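# Seat the upright loose cup on the empty plug

## Task

Find the loose cup whose open wide end faces up, turn it over and push it fully down onto the bare plug of the fixture that has no cup, wide end downward. Every cup already sitting on another fixture must still be on it at the end, and the hand must have released the cup.

## Robot and tools

Robot: two arms, left_arm and right_arm, each ending in a five-jointed hand with index, middle and ring fingers and a thumb. right_arm has a right hand; left_arm has its mirror-image left hand. Calibrated bases: left_arm at (+0.065, +0.366, +0.013) m, right_arm at (-0.042, -0.506, +0.013) m, both nearly unrotated about z.

Frames. Positions, orientations (end_effector_quat_wxyz) and velocities in results are in the scene frame: origin at table-top height halfway between the nominal bases, +z up, +x out over the table, left_arm toward +y. Printed positions can be off by a few cm. Offsets you command are instead along each arm's current Hand target axes. Hand point axes (right hand): +z runs along straight fingers toward the tips, +y out of the palm face (palm surface at y = -0.062 m), +x across the palm away from the thumb; on the left hand +x points toward the thumb. Straight fingertips reach about 0.139 m beyond knuckles at z = -0.017 m. A rigid mast sticks out at the wrist on the palm side (x +0.05 to +0.10, z -0.16 to -0.11, up to y = +0.06; x sign flips on the left hand) and can strike objects.

Row layout (both tools). One row is 48 numbers, each in [-1, 1], always filled for both arms: left dx, dy, dz, rx, ry, rz; left hand's 16 hinge numbers; left current_limit, speed; then the same 24 for the right arm. dx..rz are an offset from the arm's Hand target at the start of the action or move, not an absolute pose; 1.0 equals 0.6 m for dx, dy, dz and 180 degrees for the rotation vector rx, ry, rz. All six zero re-requests the current Hand target. Hinge order per hand: index_abd, index_mcp, index_pip, index_dip, middle_abd, middle_mcp, middle_pip, middle_dip, ring_abd, ring_mcp, ring_pip, ring_dip, thumb_cmc, thumb_axl, thumb_mcp, thumb_ipl. These are absolute goal angles scaled between the hinge stops, not offsets; a 0 is a real goal. Straight values: _abd 0.00, _mcp 0.75, _pip 0.58, _dip 0.70, thumb_cmc 0.71, thumb_axl 0.68, thumb_mcp 0.23, thumb_ipl 0.17. Lower numbers curl fingers toward the palm; thumb_cmc lower brings the thumb in front of the palm. current_limit maps -1..+1 to 0..550 mA (start +0.4); speed sets hinge speed as (speed+1)/2 of 8.5 rad/s (start -0.6). To leave a hand unchanged, copy back its hand_goal, hand_current_limit and hand_speed.

execute_actions(actions, cameras): actions is a list of actions, each up to 15 rows at 1/30 s per row; a short action repeats its final row. Every row is measured from the Hand target at that action's start. Images return only when actions is empty or cameras names them.

move(target, speed, blend, stop_force, zero, blocking, cameras): drives hand points in straight lines to target, one row or a list of up to 15 rows, each offset counted from the same starting Hand targets. speed in m/s (0.002 to 3.6, default 0.25; turning up to twice that in rad/s). blend in m rounds corners in a list. stop_force in N (3 to 120) halts an arm's path when its wrist sensor feels that much push; use it slowly for contact, omit it when backing off. zero resets the sensor baseline first. blocking=false returns early (not with stop_force). Moves do not avoid obstacles; avoid paths near an arm's own base. Result line move: reports done, off_target, moving, held or fault, plus limits such as paced or held.

wait(seconds 0 to 10), stop() to brake a running move, zoom_image(camera, region [x0,y0,x1,y1] pixels, max 504 each side) on cam_high, cam_low, cam_left_wrist or cam_right_wrist (each 896x504), zero_wrist_force(arm), finished_scene(scene=1) to end.

Results show per arm end_effector_position (m), quaternion, velocities (omitted when joints are within noise), Hand target, Joint positions and torques, Wrist force and Wrist torque in the hand point's own axes (plus the peak since the last shown), and hand lists: hand_goal, hand_measured, hand_current_ma, hand_state (moving, goal, blocked, overload). The hand usually stops short of Hand target; resend the gap as an offset.

Control notes: orientation commands are clipped to 32 degrees from the measured orientation each step; arm motion lags commands by roughly 0.09 to 0.22 s and fast moves overshoot. A clearance check blocks arm parts from nearing the other arm, but fingers can still collide.

Avoid: knocking any cup off a fixture, letting anything fall or leave the table, releasing a cup while it moves, fast impacts and hard presses on fixtures or table. A contact torque at a joint limit (139 N m big joints, 26 N m wrists) or about 150 N of outside force stops an arm for 10 s and it goes limp. A finger motor drawing 495 mA or more for 5 s shuts off for 10 s. Overheated motors (MOTOR HOT at 70 °C, brakes at 85 °C) lock the arm for a long time; don't hold stretched-out or blocked poses. Never let the arms or hands squeeze each other.

Each tool is called after "Emit:" as name(argument=value, ...) on one line, values as JSON.

## Session

Emit:
execute_actions(actions=[])

Scene clock: 0.00 s.
left_arm: end_effector_position=(+0.5839, +0.4027, +0.1424) hand_goal=(+0.000, +0.754, +0.576, +0.696, +0.000, +0.754, +0.576, +0.696, +0.000, +0.754, +0.576, +0.696, +0.714, +0.678, +0.226, +0.168) hand_measured=(+0.000, +0.754, +0.576, +0.696, +0.000, +0.754, +0.576, +0.696, +0.000, +0.754, +0.576, +0.696, +0.714, +0.678, +0.226, +0.168) hand_current_ma=(+0, +0, +0, +0, +0, +0, +0, +0, +0, +0, +0, +0, +0, +0, +0, +0) hand_state=(goal, goal, goal, goal, goal, goal, goal, goal, goal, goal, goal, goal, goal, goal, goal, goal) hand_current_limit=0.40 hand_speed=-0.60 end_effector_quat_wxyz=(+0.390, +0.254, +0.656, -0.594) | right_arm: end_effector_position=(+0.1877, -0.8774, +0.1381) hand_goal=(+0.000, +0.754, +0.576, +0.696, +0.000, +0.754, +0.576, +0.696, +0.000, +0.754, +0.576, +0.696, +0.714, +0.678, +0.226, +0.168) hand_measured=(+0.000, +0.754, +0.576, +0.696, +0.000, +0.754, +0.576, +0.696, +0.000, +0.754, +0.576, +0.696, +0.714, +0.678, +0.226, +0.168) hand_current_ma=(+0, +0, +0, +0, +0, +0, +0, +0, +0, +0, +0, +0, +0, +0, +0, +0) hand_state=(goal, goal, goal, goal, goal, goal, goal, goal, goal, goal, goal, goal, goal, goal, goal, goal) hand_current_limit=0.40 hand_speed=-0.60 end_effector_quat_wxyz=(-0.070, -0.046, +0.687, +0.722)
Joint positions: left_arm=[3.945 -1.985 -1.868 -2.445 0.608 0.963] | right_arm=[-1.383 -0.594 1.357 -0.712 -1.559 3.171]
Joint velocities: within noise
Joint torques (N m): no reading
Wrist force (N): no reading
Wrist torque (N m): no reading
Wrist force, peak (N): no reading
Hand target: left_arm +0.5839, +0.4027, +0.1424; +0.390, +0.254, +0.656, -0.594 | right_arm +0.1877, -0.8774, +0.1381; -0.070, -0.046, +0.687, +0.722

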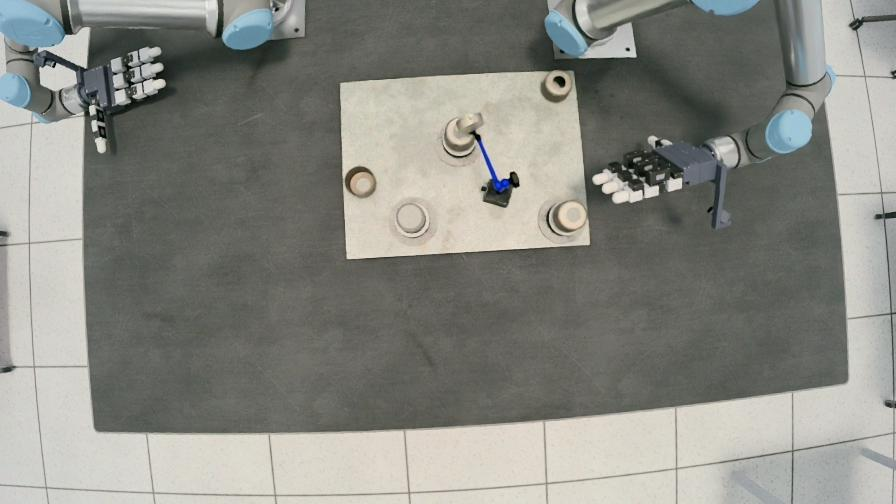

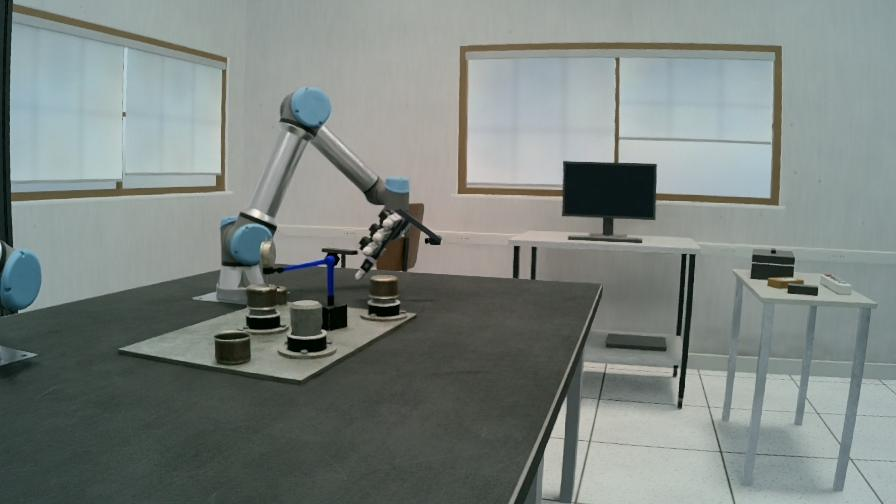

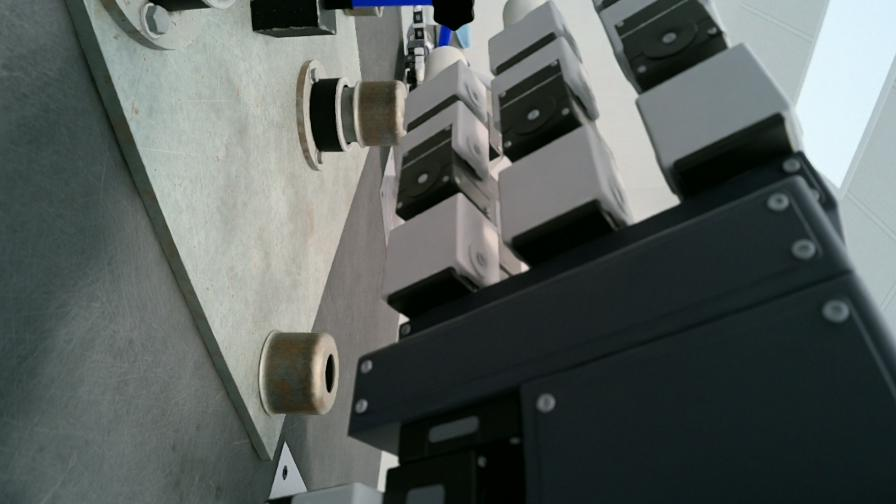

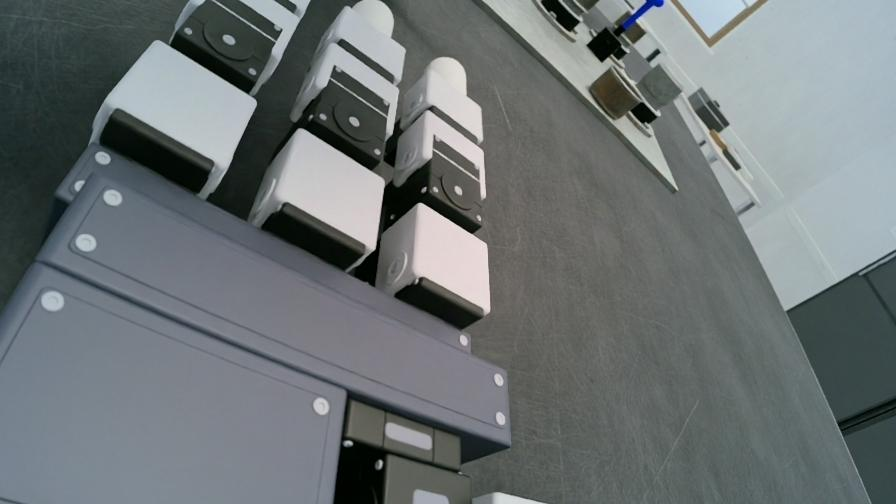

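Emit:
zoom_image(camera="cam_high", region=[320, 60, 620, 270])

Emit:
zoom_image(camera="cam_low", region=[110, 220, 430, 400])

Emit:
zoom_image(camera="cam_left_wrist", region=[60, 0, 460, 504])

Emit:
zoom_image(camera="cam_right_wrist", region=[450, 0, 750, 200])

Scaled by 1.680 from the camera's 896x504 image, which has a finer 1280x720 frame.

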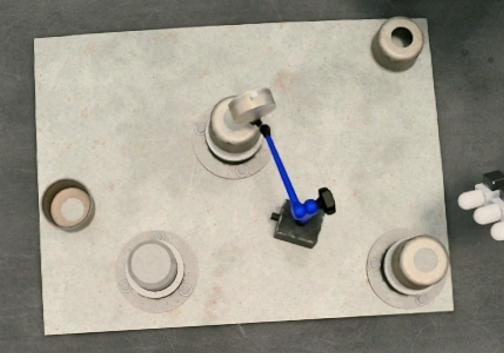

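Scaled by 1.575 from the camera's 896x504 image, which has a finer 1280x720 frame.

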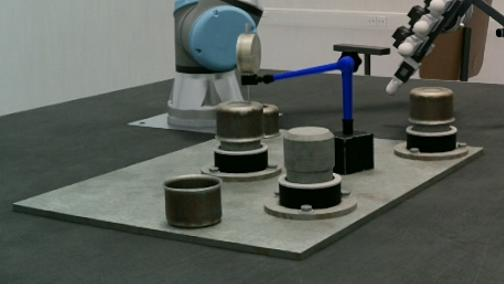

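Scaled by 1.000.

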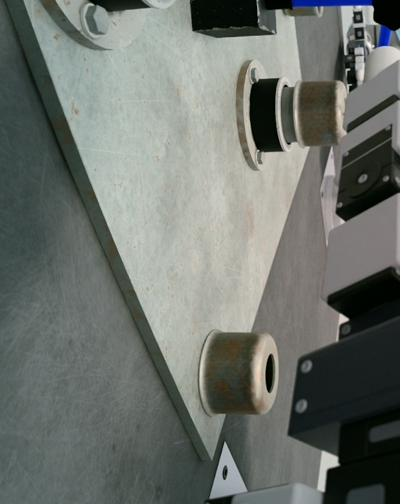

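Scaled by 1.680 from the camera's 896x504 image, which has a finer 1280x720 frame.

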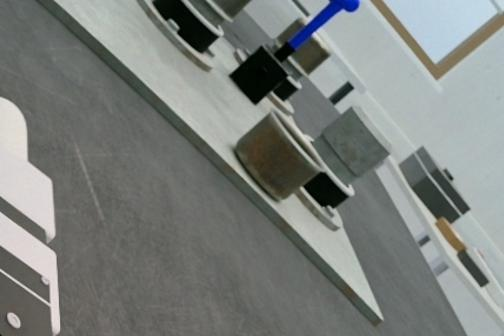

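Emit:
move(target=[[0,0,0,0,0,0,0,0.754,0.576,0.696,0,0.754,0.576,0.696,0,0.754,0.576,0.696,0.714,0.678,0.226,0.168,0.4,-0.6,0.006,0.1996,0.0104,0,0,0,0,0.205,0.431,0.478,0,0.205,0.431,0.478,0,0.754,0.576,0.696,-0.571,0.678,0.226,0.168,0.4,-0.6],[0,0,0,0,0,0,0,0.754,0.576,0.696,0,0.754,0.576,0.696,0,0.754,0.576,0.696,0.714,0.678,0.226,0.168,0.4,-0.6,-0.0987,0.3613,0.1697,0,0,-0.5,0,0.205,0.431,0.478,0,0.205,0.431,0.478,0,0.754,0.576,0.696,-0.571,0.678,0.226,0.168,0.4,-0.6],[0,0,0,0,0,0,0,0.754,0.576,0.696,0,0.754,0.576,0.696,0,0.754,0.576,0.696,0.714,0.678,0.226,0.168,0.4,-0.6,-0.4737,0.3545,0.5757,0,0,-1.0,0,0.205,0.431,0.478,0,0.205,0.431,0.478,0,0.754,0.576,0.696,-0.571,0.678,0.226,0.168,0.4,-0.6]], speed=0.4, blend=0.04, cameras=["all"])

Scene clock: 670.33 s.
left_arm: end_effector_position=(+0.5839, +0.4027, +0.1424) hand_goal=(+0.000, +0.754, +0.576, +0.696, +0.000, +0.754, +0.576, +0.696, +0.000, +0.754, +0.576, +0.696, +0.714, +0.678, +0.226, +0.168) hand_measured=(+0.000, +0.750, +0.576, +0.696, +0.000, +0.752, +0.576, +0.696, +0.000, +0.750, +0.576, +0.696, +0.712, +0.678, +0.226, +0.168) hand_current_ma=(+0, +0, +0, +0, +0, +0, +0, +0, +0, +0, +0, +0, +0, +0, +0, +0) hand_state=(goal, goal, goal, goal, goal, goal, goal, goal, goal, goal, goal, goal, goal, goal, goal, goal) hand_current_limit=0.40 hand_speed=-0.60 end_effector_quat_wxyz=(+0.390, +0.254, +0.656, -0.594) | right_arm: end_effector_position=(+0.1935, -0.8658, +0.2693) hand_goal=(+0.000, +0.206, +0.432, +0.478, +0.000, +0.206, +0.432, +0.478, +0.000, +0.754, +0.576, +0.696, -0.570, +0.678, +0.226, +0.168) hand_measured=(+0.000, +0.222, +0.438, +0.480, +0.000, +0.220, +0.436, +0.482, +0.000, +0.766, +0.576, +0.696, -0.568, +0.678, +0.226, +0.168) hand_current_ma=(+0, +35, +8, +4, +0, +29, +6, +4, +0, +23, +1, +0, +2, -1, +0, +0) hand_state=(goal, goal, goal, goal, goal, goal, goal, goal, goal, goal, goal, goal, goal, goal, goal, goal) hand_current_limit=0.40 hand_speed=-0.60 end_effector_quat_wxyz=(-0.005, -0.107, +0.680, +0.725)
Joint positions: left_arm=[3.945 -1.985 -1.868 -2.445 0.608 0.963] | right_arm=[-1.346 -0.793 1.353 -0.508 -1.522 2.991]
Joint torques (N m): left_arm=[0.3 32.49 13.38 -1.15 0.11 0.14] | right_arm=[-8.81 -41.35 -23.81 0.75 -1.42 -0.42]
Wrist force (N): left_arm=[0.2 -0.1 0.1] | right_arm=[0.1 0.2 -0.3]
Wrist torque (N m): left_arm=[-0.01 -0.04 0.02] | right_arm=[0.01 -0.03 -0.17]
Wrist force, peak (N): left_arm=[0.5 -0.1 0.1] | right_arm=[-3.7 0.9 1.7]
Hand target: left_arm +0.5839, +0.4027, +0.1424; +0.390, +0.254, +0.656, -0.594 | right_arm +0.1934, -0.8659, +0.2693; -0.005, -0.107, +0.680, +0.725 (not the last commanded pose)
Off the commanded pose: left_arm 0.000 m, 0 deg | right_arm 0.440 m, 170 deg.
move: held (right_arm; a check stopped the path); path passed 1 of 3 targets; limits=held
pose unreachable (right arm): on one or more control steps of this call, first in action 0 (counted from 0), this arm could not follow its commanded pose, so it was not sent that pose on those steps. It may still have moved: this result reports where it is.
cause: moving toward the commanded pose would bring two parts of the arm too close to each other (joints 4 (wrist 1) to 6 (wrist 3) lie between them).

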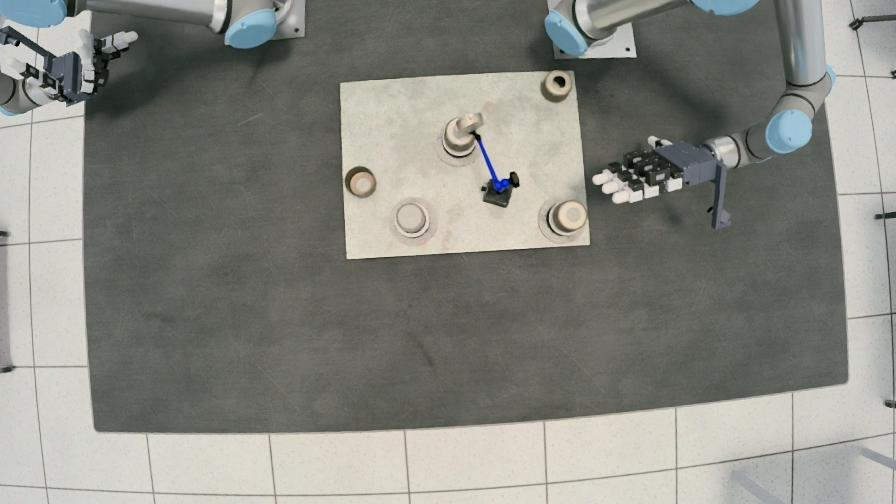

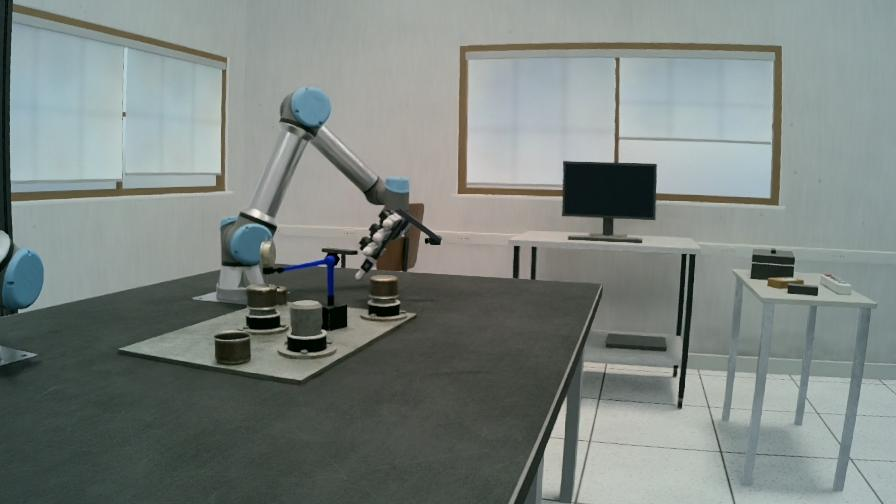

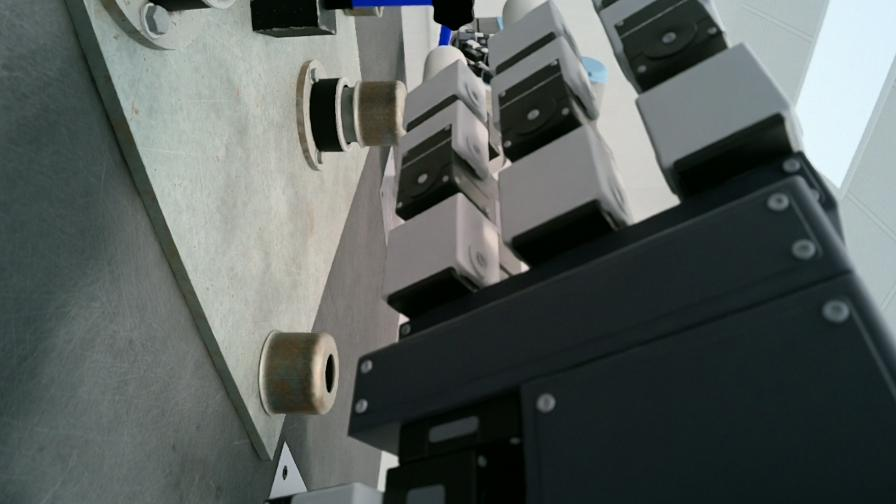

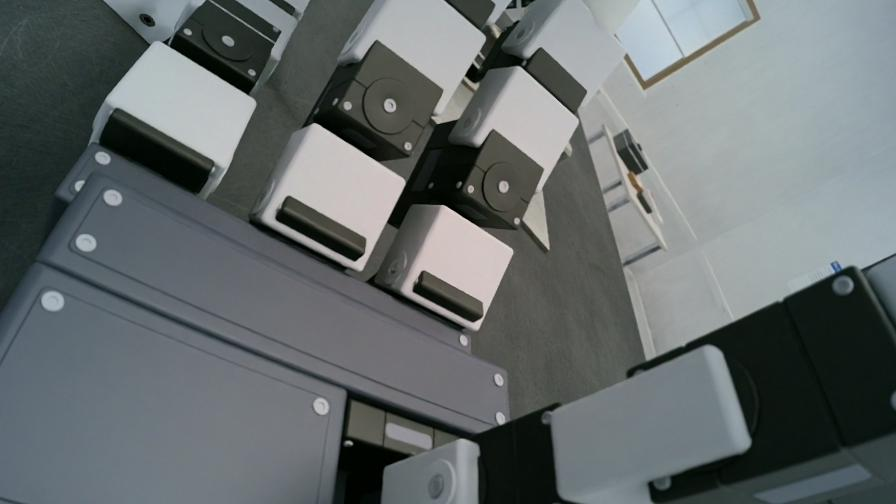

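Emit:
move(target=[[0,0,0,0,0,0,0,0.754,0.576,0.696,0,0.754,0.576,0.696,0,0.754,0.576,0.696,0.714,0.678,0.226,0.168,0.4,-0.6,-0.5817,0.0927,0.7892,0,0,0,0,0.205,0.431,0.478,0,0.205,0.431,0.478,0,0.754,0.576,0.696,-0.571,0.678,0.226,0.168,0.4,-0.6],[0,0,0,0,0,0,0,0.754,0.576,0.696,0,0.754,0.576,0.696,0,0.754,0.576,0.696,0.714,0.678,0.226,0.168,0.4,-0.6,-0.5817,0.0927,0.7892,0,0,-0.453,0,0.205,0.431,0.478,0,0.205,0.431,0.478,0,0.754,0.576,0.696,-0.571,0.678,0.226,0.168,0.4,-0.6],[0,0,0,0,0,0,0,0.754,0.576,0.696,0,0.754,0.576,0.696,0,0.754,0.576,0.696,0.714,0.678,0.226,0.168,0.4,-0.6,-0.5768,-0.0818,0.9117,0,0,-0.953,0,0.205,0.431,0.478,0,0.205,0.431,0.478,0,0.754,0.576,0.696,-0.571,0.678,0.226,0.168,0.4,-0.6]], speed=0.45, blend=0.04, cameras=["all"])

Scene clock: 724.37 s.
left_arm: end_effector_position=(+0.5839, +0.4027, +0.1424) hand_goal=(+0.000, +0.754, +0.576, +0.696, +0.000, +0.754, +0.576, +0.696, +0.000, +0.754, +0.576, +0.696, +0.714, +0.678, +0.226, +0.168) hand_measured=(+0.000, +0.750, +0.576, +0.696, +0.000, +0.752, +0.576, +0.696, +0.000, +0.750, +0.576, +0.696, +0.712, +0.678, +0.226, +0.168) hand_current_ma=(+0, +0, +0, +0, +0, +0, +0, +0, +0, +0, +0, +0, +0, +0, +0, +0) hand_state=(goal, goal, goal, goal, goal, goal, goal, goal, goal, goal, goal, goal, goal, goal, goal, goal) hand_current_limit=0.40 hand_speed=-0.60 end_effector_quat_wxyz=(+0.390, +0.254, +0.656, -0.594) | right_arm: end_effector_position=(+0.4496, -0.2702, +0.3000) hand_goal=(+0.000, +0.206, +0.432, +0.478, +0.000, +0.206, +0.432, +0.478, +0.000, +0.754, +0.576, +0.696, -0.570, +0.678, +0.226, +0.168) hand_measured=(-0.002, +0.200, +0.432, +0.480, -0.002, +0.200, +0.432, +0.480, -0.002, +0.746, +0.576, +0.696, -0.574, +0.678, +0.226, +0.168) hand_current_ma=(-1, -11, +1, +3, -1, -9, +1, +4, -1, -16, +0, +0, -5, -1, +0, +0) hand_state=(goal, goal, goal, goal, goal, goal, goal, goal, goal, goal, goal, goal, goal, goal, goal, goal) hand_current_limit=0.40 hand_speed=-0.60 end_effector_quat_wxyz=(+0.723, -0.686, -0.056, +0.059)
Joint positions: left_arm=[3.945 -1.985 -1.868 -2.445 0.608 0.963] | right_arm=[-0.216 -1.165 1.406 -0.107 -0.394 -0.125]
Joint torques (N m): left_arm=[-0.01 32.7 14.08 -1.02 0.07 -0.01] | right_arm=[-7.35 -35.69 -21.23 -0.24 -1.57 -1.18]
Wrist force (N): left_arm=[0.1 0.0 -0.2] | right_arm=[-1.3 2.2 1.8]
Wrist torque (N m): left_arm=[0.02 -0.03 0.01] | right_arm=[0.27 0.07 -0.04]
Wrist force, peak (N): left_arm=[0.5 0.3 -0.2] | right_arm=[-1.6 2.7 2.0]
Hand target: left_arm +0.5839, +0.4027, +0.1424; +0.390, +0.254, +0.656, -0.594 | right_arm +0.4496, -0.2702, +0.3000; +0.723, -0.686, -0.056, +0.059
Off the commanded pose: left_arm 0.000 m, 0 deg | right_arm 0.000 m, 0 deg.
move: done

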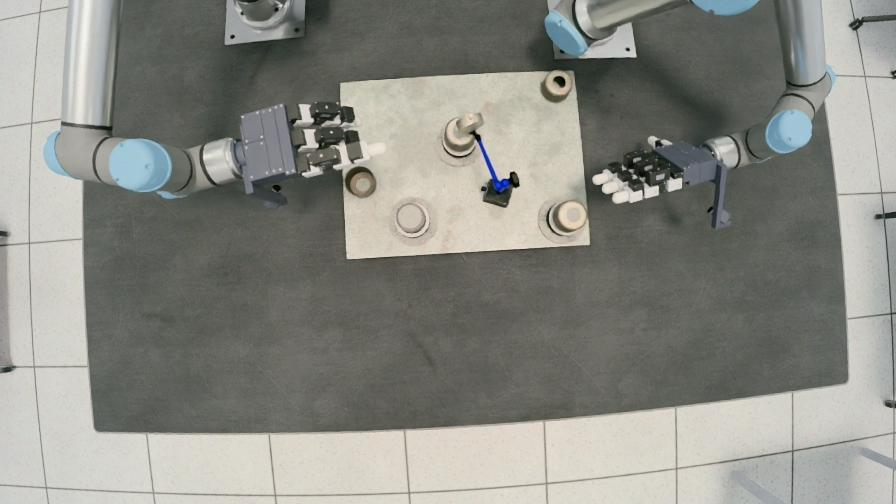

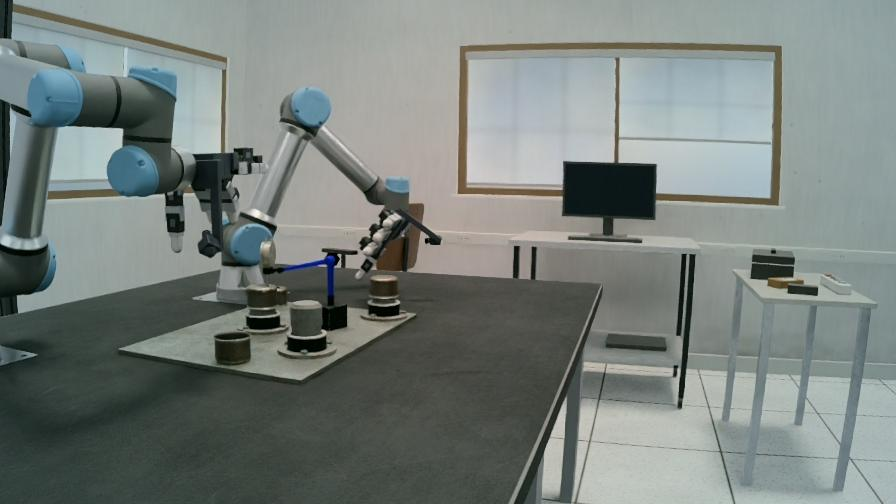

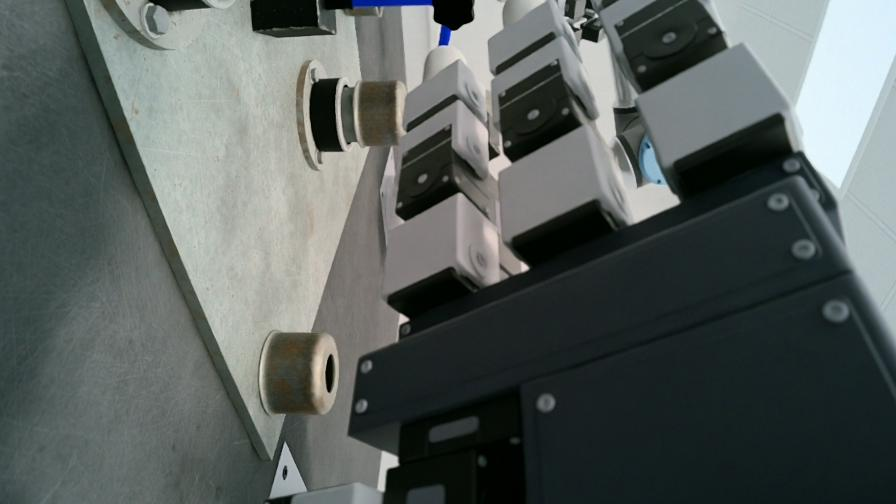

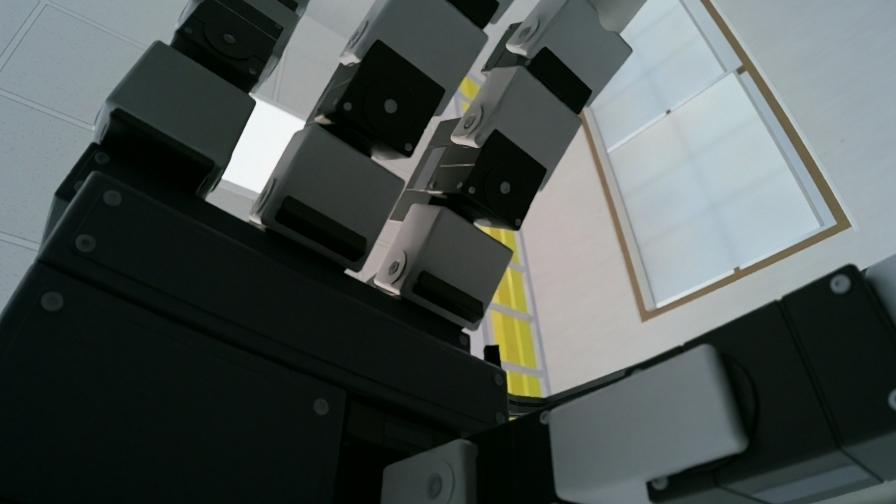

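Emit:
zoom_image(camera="cam_high", region=[230, 80, 430, 260])

Emit:
zoom_image(camera="cam_high", region=[430, 60, 630, 240])

Emit:
zoom_image(camera="cam_low", region=[110, 240, 430, 400])

Scaled by 2.520 from the camera's 896x504 image, which has a finer 1280x720 frame.

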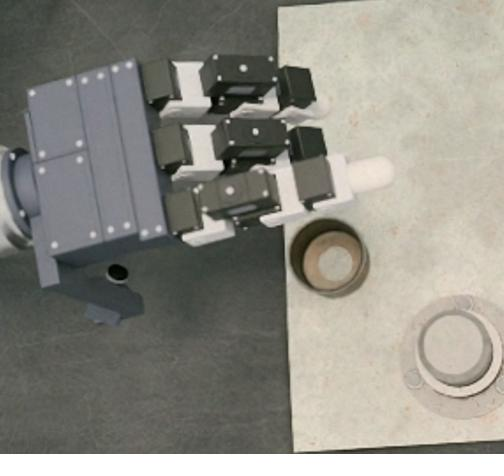

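Scaled by 2.520 from the camera's 896x504 image, which has a finer 1280x720 frame.

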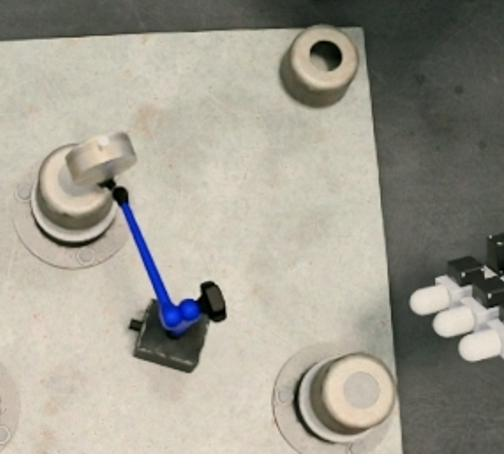

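Scaled by 1.575 from the camera's 896x504 image, which has a finer 1280x720 frame.

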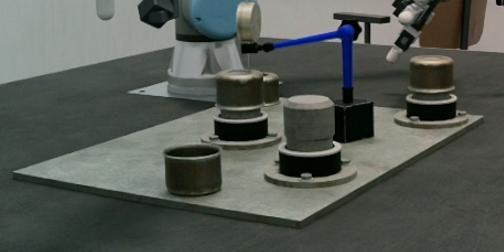

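Emit:
move(target=[0,0,0,0,0,0,0,0.754,0.576,0.696,0,0.754,0.576,0.696,0,0.754,0.576,0.696,0.714,0.678,0.226,0.168,0.4,-0.6,0.0322,0.1695,0.0487,-0.0611,0,0,0,0.205,0.431,0.478,0,0.205,0.431,0.478,0,0.754,0.576,0.696,-0.571,0.678,0.226,0.168,0.4,-0.6], speed=0.25, cameras=["cam_high", "cam_low", "cam_right_wrist"])

Scene clock: 948.00 s.
left_arm: end_effector_position=(+0.5839, +0.4027, +0.1424) hand_goal=(+0.000, +0.754, +0.576, +0.696, +0.000, +0.754, +0.576, +0.696, +0.000, +0.754, +0.576, +0.696, +0.714, +0.678, +0.226, +0.168) hand_measured=(+0.000, +0.750, +0.576, +0.696, +0.000, +0.752, +0.576, +0.696, +0.000, +0.750, +0.576, +0.696, +0.712, +0.678, +0.226, +0.168) hand_current_ma=(+0, +0, +0, +0, +0, +0, +0, +0, +0, +0, +0, +0, +0, +0, +0, +0) hand_state=(goal, goal, goal, goal, goal, goal, goal, goal, goal, goal, goal, goal, goal, goal, goal, goal) hand_current_limit=0.40 hand_speed=-0.60 end_effector_quat_wxyz=(+0.390, +0.254, +0.656, -0.594) | right_arm: end_effector_position=(+0.4631, -0.2331, +0.2000) hand_goal=(+0.000, +0.206, +0.432, +0.478, +0.000, +0.206, +0.432, +0.478, +0.000, +0.754, +0.576, +0.696, -0.570, +0.678, +0.226, +0.168) hand_measured=(-0.002, +0.200, +0.432, +0.480, -0.002, +0.200, +0.432, +0.480, -0.002, +0.744, +0.576, +0.696, -0.572, +0.678, +0.226, +0.168) hand_current_ma=(-1, -11, +1, +3, -1, -9, +1, +4, -1, -21, +0, +0, -4, -1, +0, +0) hand_state=(goal, goal, goal, goal, goal, goal, goal, goal, goal, goal, goal, goal, goal, goal, goal, goal) hand_current_limit=0.40 hand_speed=-0.60 end_effector_quat_wxyz=(-0.654, +0.752, +0.062, -0.053)
Joint positions: left_arm=[3.945 -1.985 -1.868 -2.445 0.608 0.963] | right_arm=[-0.112 -1.209 1.649 -0.903 -0.319 0.441]
Joint torques (N m): left_arm=[0.17 31.8 14.02 -1.01 -0.02 -0.08] | right_arm=[-8.09 -30.19 -29.45 -1.81 1.61 0.8]
Wrist force (N): left_arm=[0.0 0.0 -0.2] | right_arm=[-1.2 2.5 1.9]
Wrist torque (N m): left_arm=[0.02 -0.02 0.00] | right_arm=[0.34 0.05 0.07]
Wrist force, peak (N): left_arm=[0.2 0.4 -0.1] | right_arm=[-0.9 4.5 2.8]
Hand target: left_arm +0.5839, +0.4027, +0.1424; +0.390, +0.254, +0.656, -0.594 | right_arm +0.4632, -0.2331, +0.2000; -0.654, +0.752, +0.062, -0.053
Off the commanded pose: left_arm 0.000 m, 0 deg | right_arm 0.000 m, 0 deg.
move: done
Images, in order (width x height): cam_high 896x504, cam_low 896x504, cam_right_wrist 896x504.

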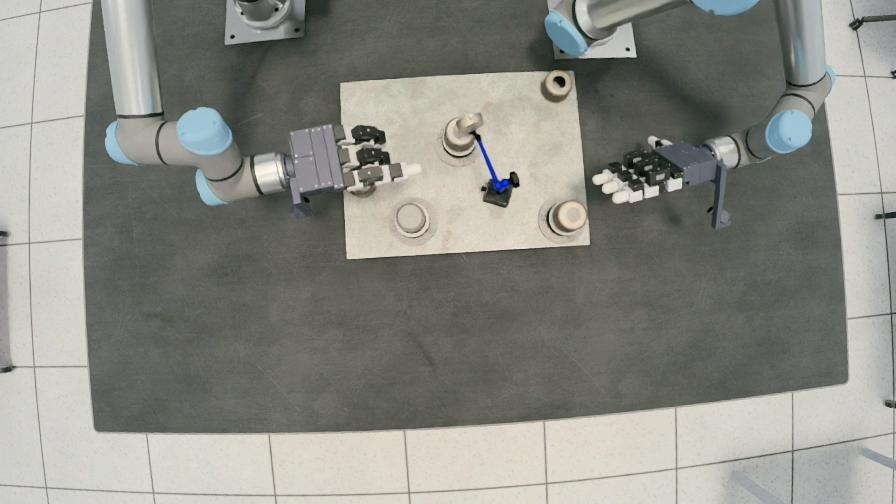

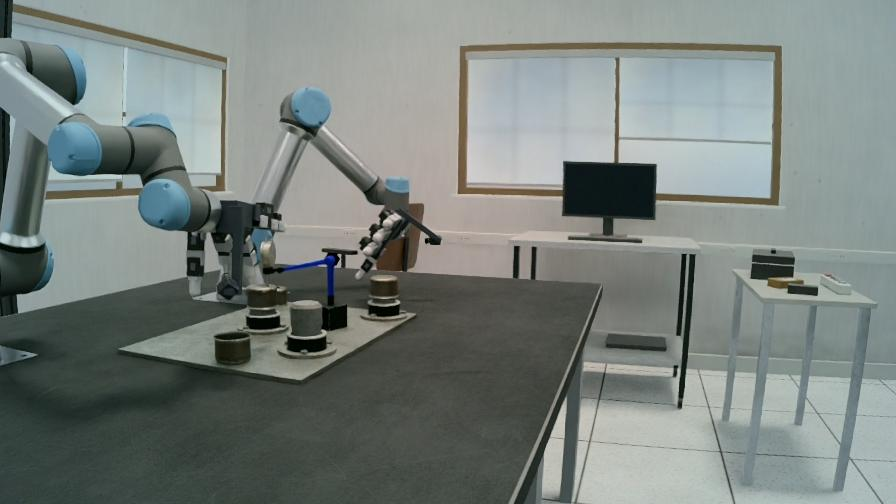

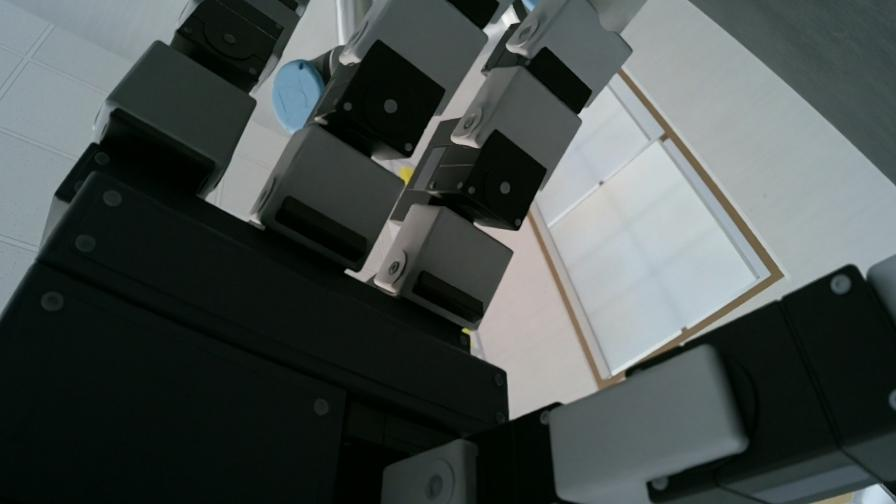

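Emit:
zoom_image(camera="cam_high", region=[280, 100, 460, 260])

Emit:
zoom_image(camera="cam_low", region=[140, 180, 380, 380])

Scaled by 2.800 from the camera's 896x504 image, which has a finer 1280x720 frame.

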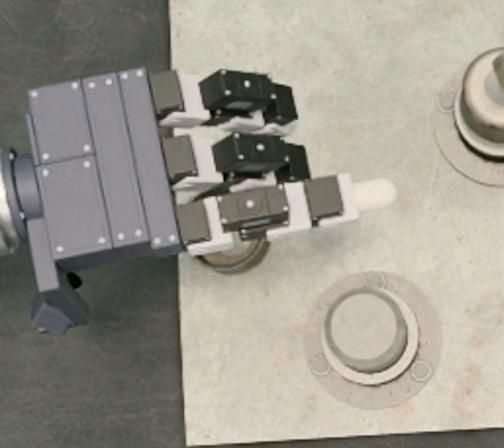

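Scaled by 2.100 from the camera's 896x504 image, which has a finer 1280x720 frame.

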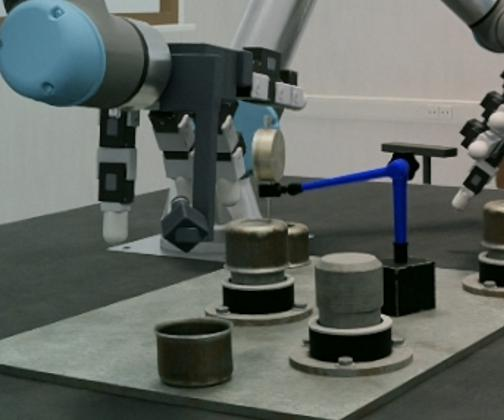

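Emit:
move(target=[0,0,0,0,0,0,0,0.754,0.576,0.696,0,0.754,0.576,0.696,0,0.754,0.576,0.696,0.714,0.678,0.226,0.168,0.4,-0.6,0.0162,0.1242,0.0147,0,0,0,0,0.205,0.431,0.478,0,0.205,0.431,0.478,0,0.754,0.576,0.696,-0.571,0.678,0.226,0.168,0.4,-0.6], speed=0.2, cameras=["cam_high", "cam_low", "cam_right_wrist"])

Emit:
zoom_image(camera="cam_low", region=[140, 200, 340, 380])

Emit:
zoom_image(camera="cam_high", region=[280, 100, 460, 260])

Scene clock: 997.57 s.
left_arm: end_effector_position=(+0.5839, +0.4027, +0.1424) hand_goal=(+0.000, +0.754, +0.576, +0.696, +0.000, +0.754, +0.576, +0.696, +0.000, +0.754, +0.576, +0.696, +0.714, +0.678, +0.226, +0.168) hand_measured=(+0.000, +0.750, +0.576, +0.696, +0.000, +0.752, +0.576, +0.696, +0.000, +0.750, +0.576, +0.696, +0.712, +0.678, +0.226, +0.168) hand_current_ma=(+0, +0, +0, +0, +0, +0, +0, +0, +0, +0, +0, +0, +0, +0, +0, +0) hand_state=(goal, goal, goal, goal, goal, goal, goal, goal, goal, goal, goal, goal, goal, goal, goal, goal) hand_current_limit=0.40 hand_speed=-0.60 end_effector_quat_wxyz=(+0.390, +0.254, +0.656, -0.594) | right_arm: end_effector_position=(+0.4730, -0.2331, +0.1250) hand_goal=(+0.000, +0.206, +0.432, +0.478, +0.000, +0.206, +0.432, +0.478, +0.000, +0.754, +0.576, +0.696, -0.570, +0.678, +0.226, +0.168) hand_measured=(-0.002, +0.200, +0.432, +0.480, -0.002, +0.200, +0.432, +0.480, -0.002, +0.744, +0.576, +0.696, -0.572, +0.678, +0.226, +0.168) hand_current_ma=(-1, -11, +1, +3, -1, -9, +1, +4, -1, -21, +0, +0, -3, -1, +0, +0) hand_state=(goal, goal, goal, goal, goal, goal, goal, goal, goal, goal, goal, goal, goal, goal, goal, goal) hand_current_limit=0.40 hand_speed=-0.60 end_effector_quat_wxyz=(-0.654, +0.752, +0.062, -0.053)
Joint positions: left_arm=[3.945 -1.985 -1.868 -2.445 0.608 0.963] | right_arm=[-0.11 -1.099 1.706 -1.071 -0.317 0.445]
Joint torques (N m): left_arm=[-0.29 31.41 14.34 -1 0.08 -0.1] | right_arm=[5.62 -35.32 -26.47 -0.54 1.5 -1.2]
Wrist force (N): left_arm=[0.0 0.0 0.1] | right_arm=[-0.9 2.4 1.8]
Wrist torque (N m): left_arm=[0.00 -0.01 0.01] | right_arm=[0.36 0.02 -0.01]
Wrist force, peak (N): left_arm=[0.4 0.1 0.0] | right_arm=[-0.8 4.6 2.2]
Hand target: left_arm +0.5839, +0.4027, +0.1424; +0.390, +0.254, +0.656, -0.594 | right_arm +0.4731, -0.2332, +0.1250; -0.654, +0.752, +0.062, -0.053
Off the commanded pose: left_arm 0.000 m, 0 deg | right_arm 0.000 m, 0 deg.
move: done
Images, in order (width x height): cam_high 896x504, cam_low 896x504, cam_right_wrist 896x504.

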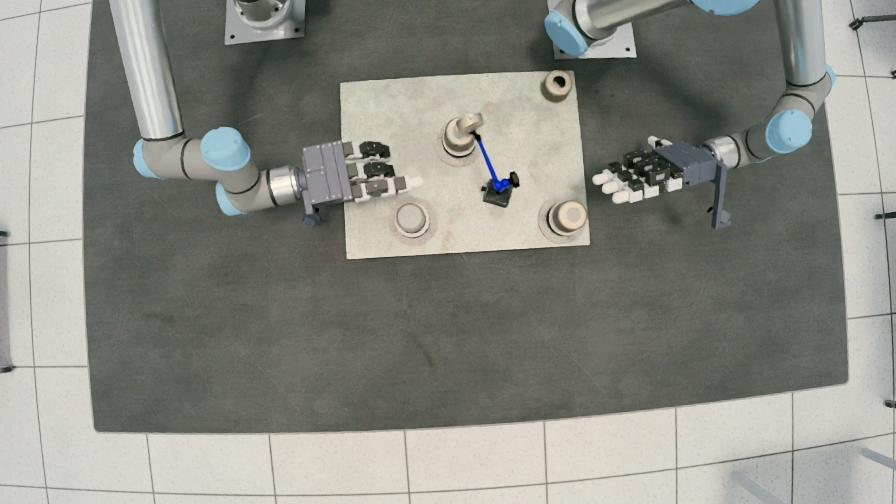

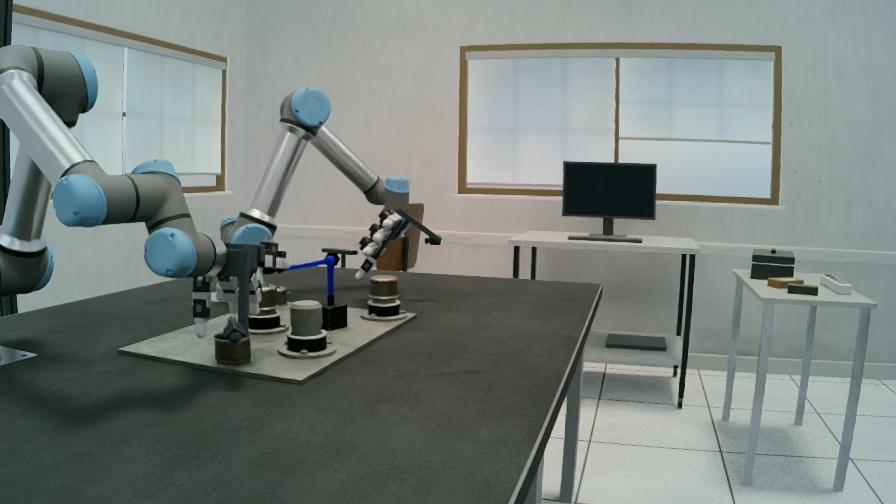

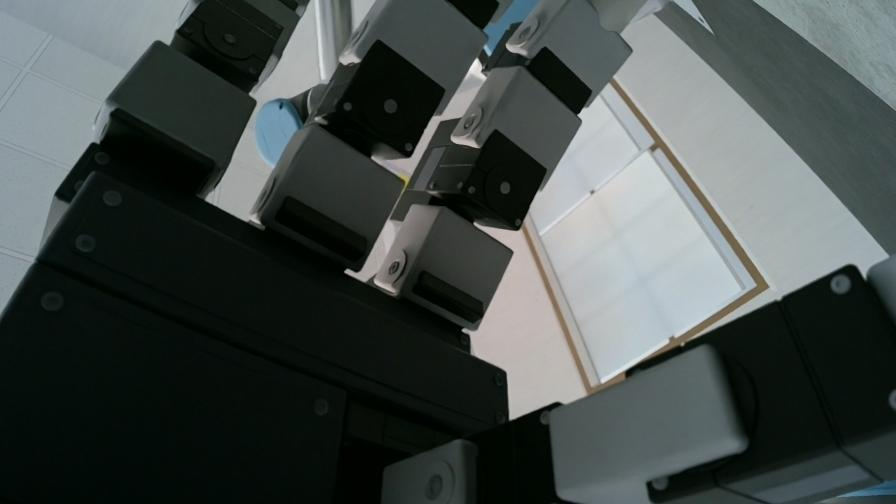

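Scaled by 2.520 from the camera's 896x504 image, which has a finer 1280x720 frame.

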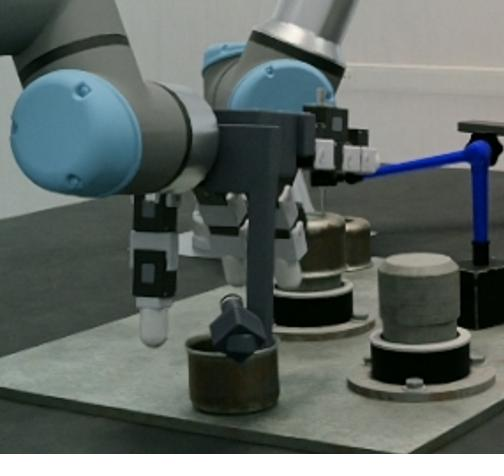

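Scaled by 2.800 from the camera's 896x504 image, which has a finer 1280x720 frame.

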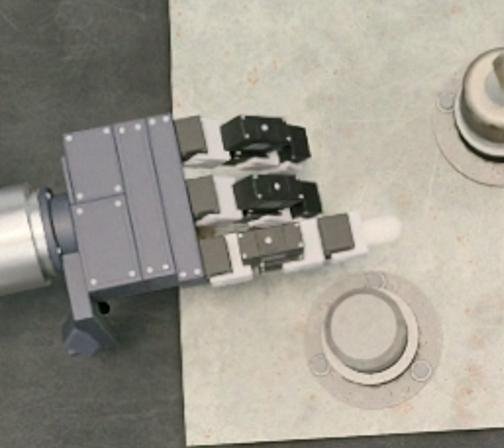

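Emit:
move(target=[[0,0,0,0,0,0,0,0.754,0.576,0.696,0,0.754,0.576,0.696,0,0.754,0.576,0.696,0.714,0.678,0.226,0.168,0.4,-0.6,0.0218,0,0,0,0,0,0,0.205,0.431,0.478,0,0.205,0.431,0.478,0,0.754,0.576,0.696,-0.571,0.678,0.226,0.168,0.4,-0.6],[0,0,0,0,0,0,0,0.754,0.576,0.696,0,0.754,0.576,0.696,0,0.754,0.576,0.696,0.714,0.678,0.226,0.168,0.4,-0.6,0.0218,0.0825,0.0115,0,0,0,0,0.205,0.431,0.478,0,0.205,0.431,0.478,0,0.754,0.576,0.696,-0.571,0.678,0.226,0.168,0.4,-0.6]], speed=[0.1, 0.06], stop_force=12, cameras=["cam_high", "cam_low", "cam_right_wrist"])

Emit:
zoom_image(camera="cam_low", region=[140, 200, 340, 380])

Emit:
zoom_image(camera="cam_high", region=[280, 100, 460, 260])

Scene clock: 1056.03 s.
left_arm: end_effector_position=(+0.5839, +0.4027, +0.1424) hand_goal=(+0.000, +0.754, +0.576, +0.696, +0.000, +0.754, +0.576, +0.696, +0.000, +0.754, +0.576, +0.696, +0.714, +0.678, +0.226, +0.168) hand_measured=(+0.000, +0.750, +0.576, +0.696, +0.000, +0.752, +0.576, +0.696, +0.000, +0.750, +0.576, +0.696, +0.712, +0.678, +0.226, +0.168) hand_current_ma=(+0, +0, +0, +0, +0, +0, +0, +0, +0, +0, +0, +0, +0, +0, +0, +0) hand_state=(goal, goal, goal, goal, goal, goal, goal, goal, goal, goal, goal, goal, goal, goal, goal, goal) hand_current_limit=0.40 hand_speed=-0.60 end_effector_quat_wxyz=(+0.390, +0.254, +0.656, -0.594) | right_arm: end_effector_position=(+0.4861, -0.2312, +0.0750) hand_goal=(+0.000, +0.206, +0.432, +0.478, +0.000, +0.206, +0.432, +0.478, +0.000, +0.754, +0.576, +0.696, -0.570, +0.678, +0.226, +0.168) hand_measured=(-0.002, +0.200, +0.432, +0.480, -0.002, +0.200, +0.432, +0.480, -0.002, +0.744, +0.576, +0.696, -0.572, +0.678, +0.226, +0.168) hand_current_ma=(-1, -11, +1, +3, -1, -9, +1, +4, -1, -21, +0, +0, -3, -1, +0, +0) hand_state=(goal, goal, goal, goal, goal, goal, goal, goal, goal, goal, goal, goal, goal, goal, goal, goal) hand_current_limit=0.40 hand_speed=-0.60 end_effector_quat_wxyz=(-0.654, +0.752, +0.062, -0.053)
Joint positions: left_arm=[3.945 -1.985 -1.868 -2.445 0.608 0.963] | right_arm=[-0.104 -1.003 1.705 -1.177 -0.312 0.454]
Joint torques (N m): left_arm=[0.34 32.14 14.33 -0.95 -0.06 -0.2] | right_arm=[6.38 -49.54 -26.71 -0.59 2.14 -0.55]
Wrist force (N): left_arm=[0.3 0.1 0.0] | right_arm=[-1.2 2.5 2.1]
Wrist torque (N m): left_arm=[0.01 -0.04 0.02] | right_arm=[0.32 0.05 -0.02]
Wrist force, peak (N): left_arm=[0.4 -0.1 -0.3] | right_arm=[-1.1 3.3 2.2]
Hand target: left_arm +0.5839, +0.4027, +0.1424; +0.390, +0.254, +0.656, -0.594 | right_arm +0.4861, -0.2311, +0.0750; -0.654, +0.752, +0.062, -0.053
Off the commanded pose: left_arm 0.000 m, 0 deg | right_arm 0.000 m, 0 deg.
move: done
Images, in order (width x height): cam_high 896x504, cam_low 896x504, cam_right_wrist 896x504.

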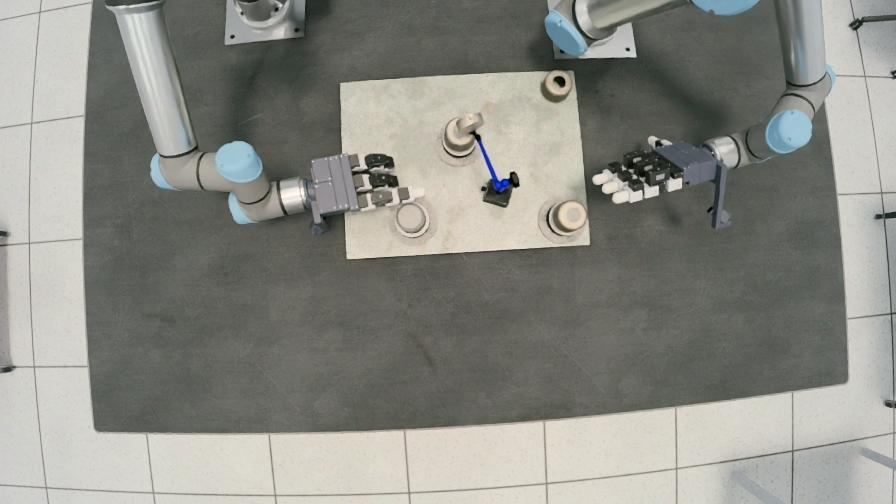

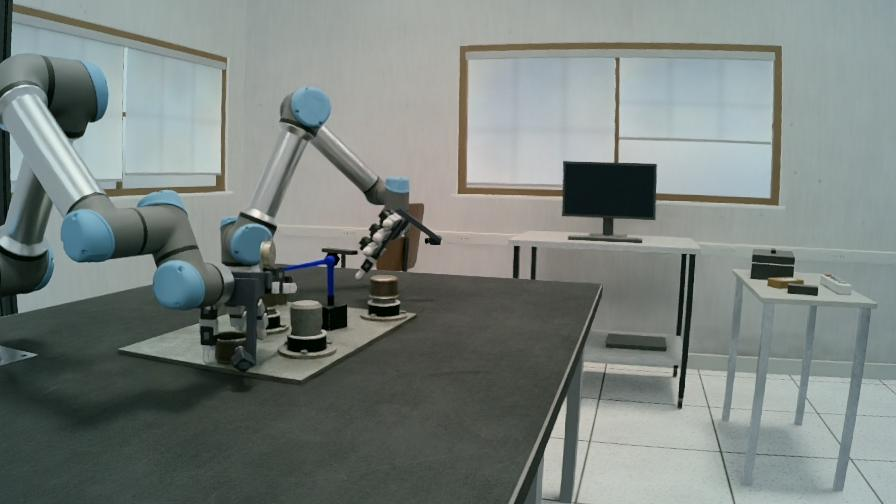

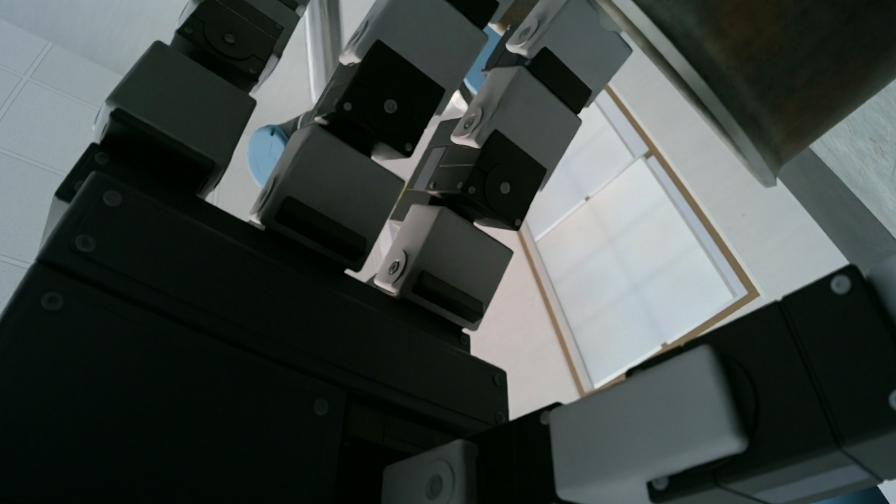

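Scaled by 2.520 from the camera's 896x504 image, which has a finer 1280x720 frame.

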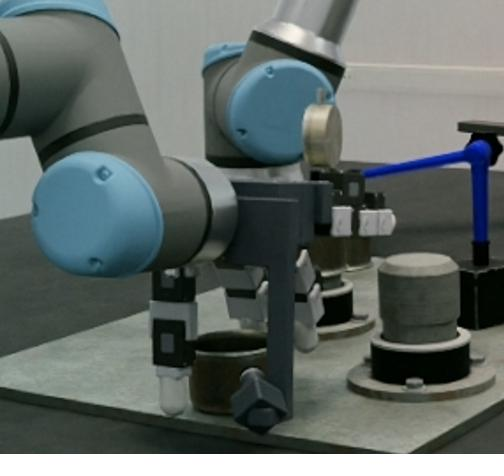

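Scaled by 2.800 from the camera's 896x504 image, which has a finer 1280x720 frame.

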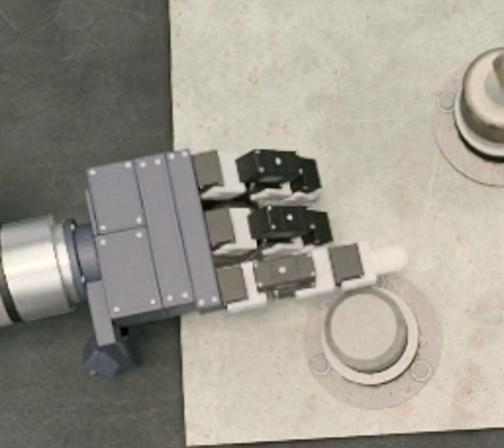

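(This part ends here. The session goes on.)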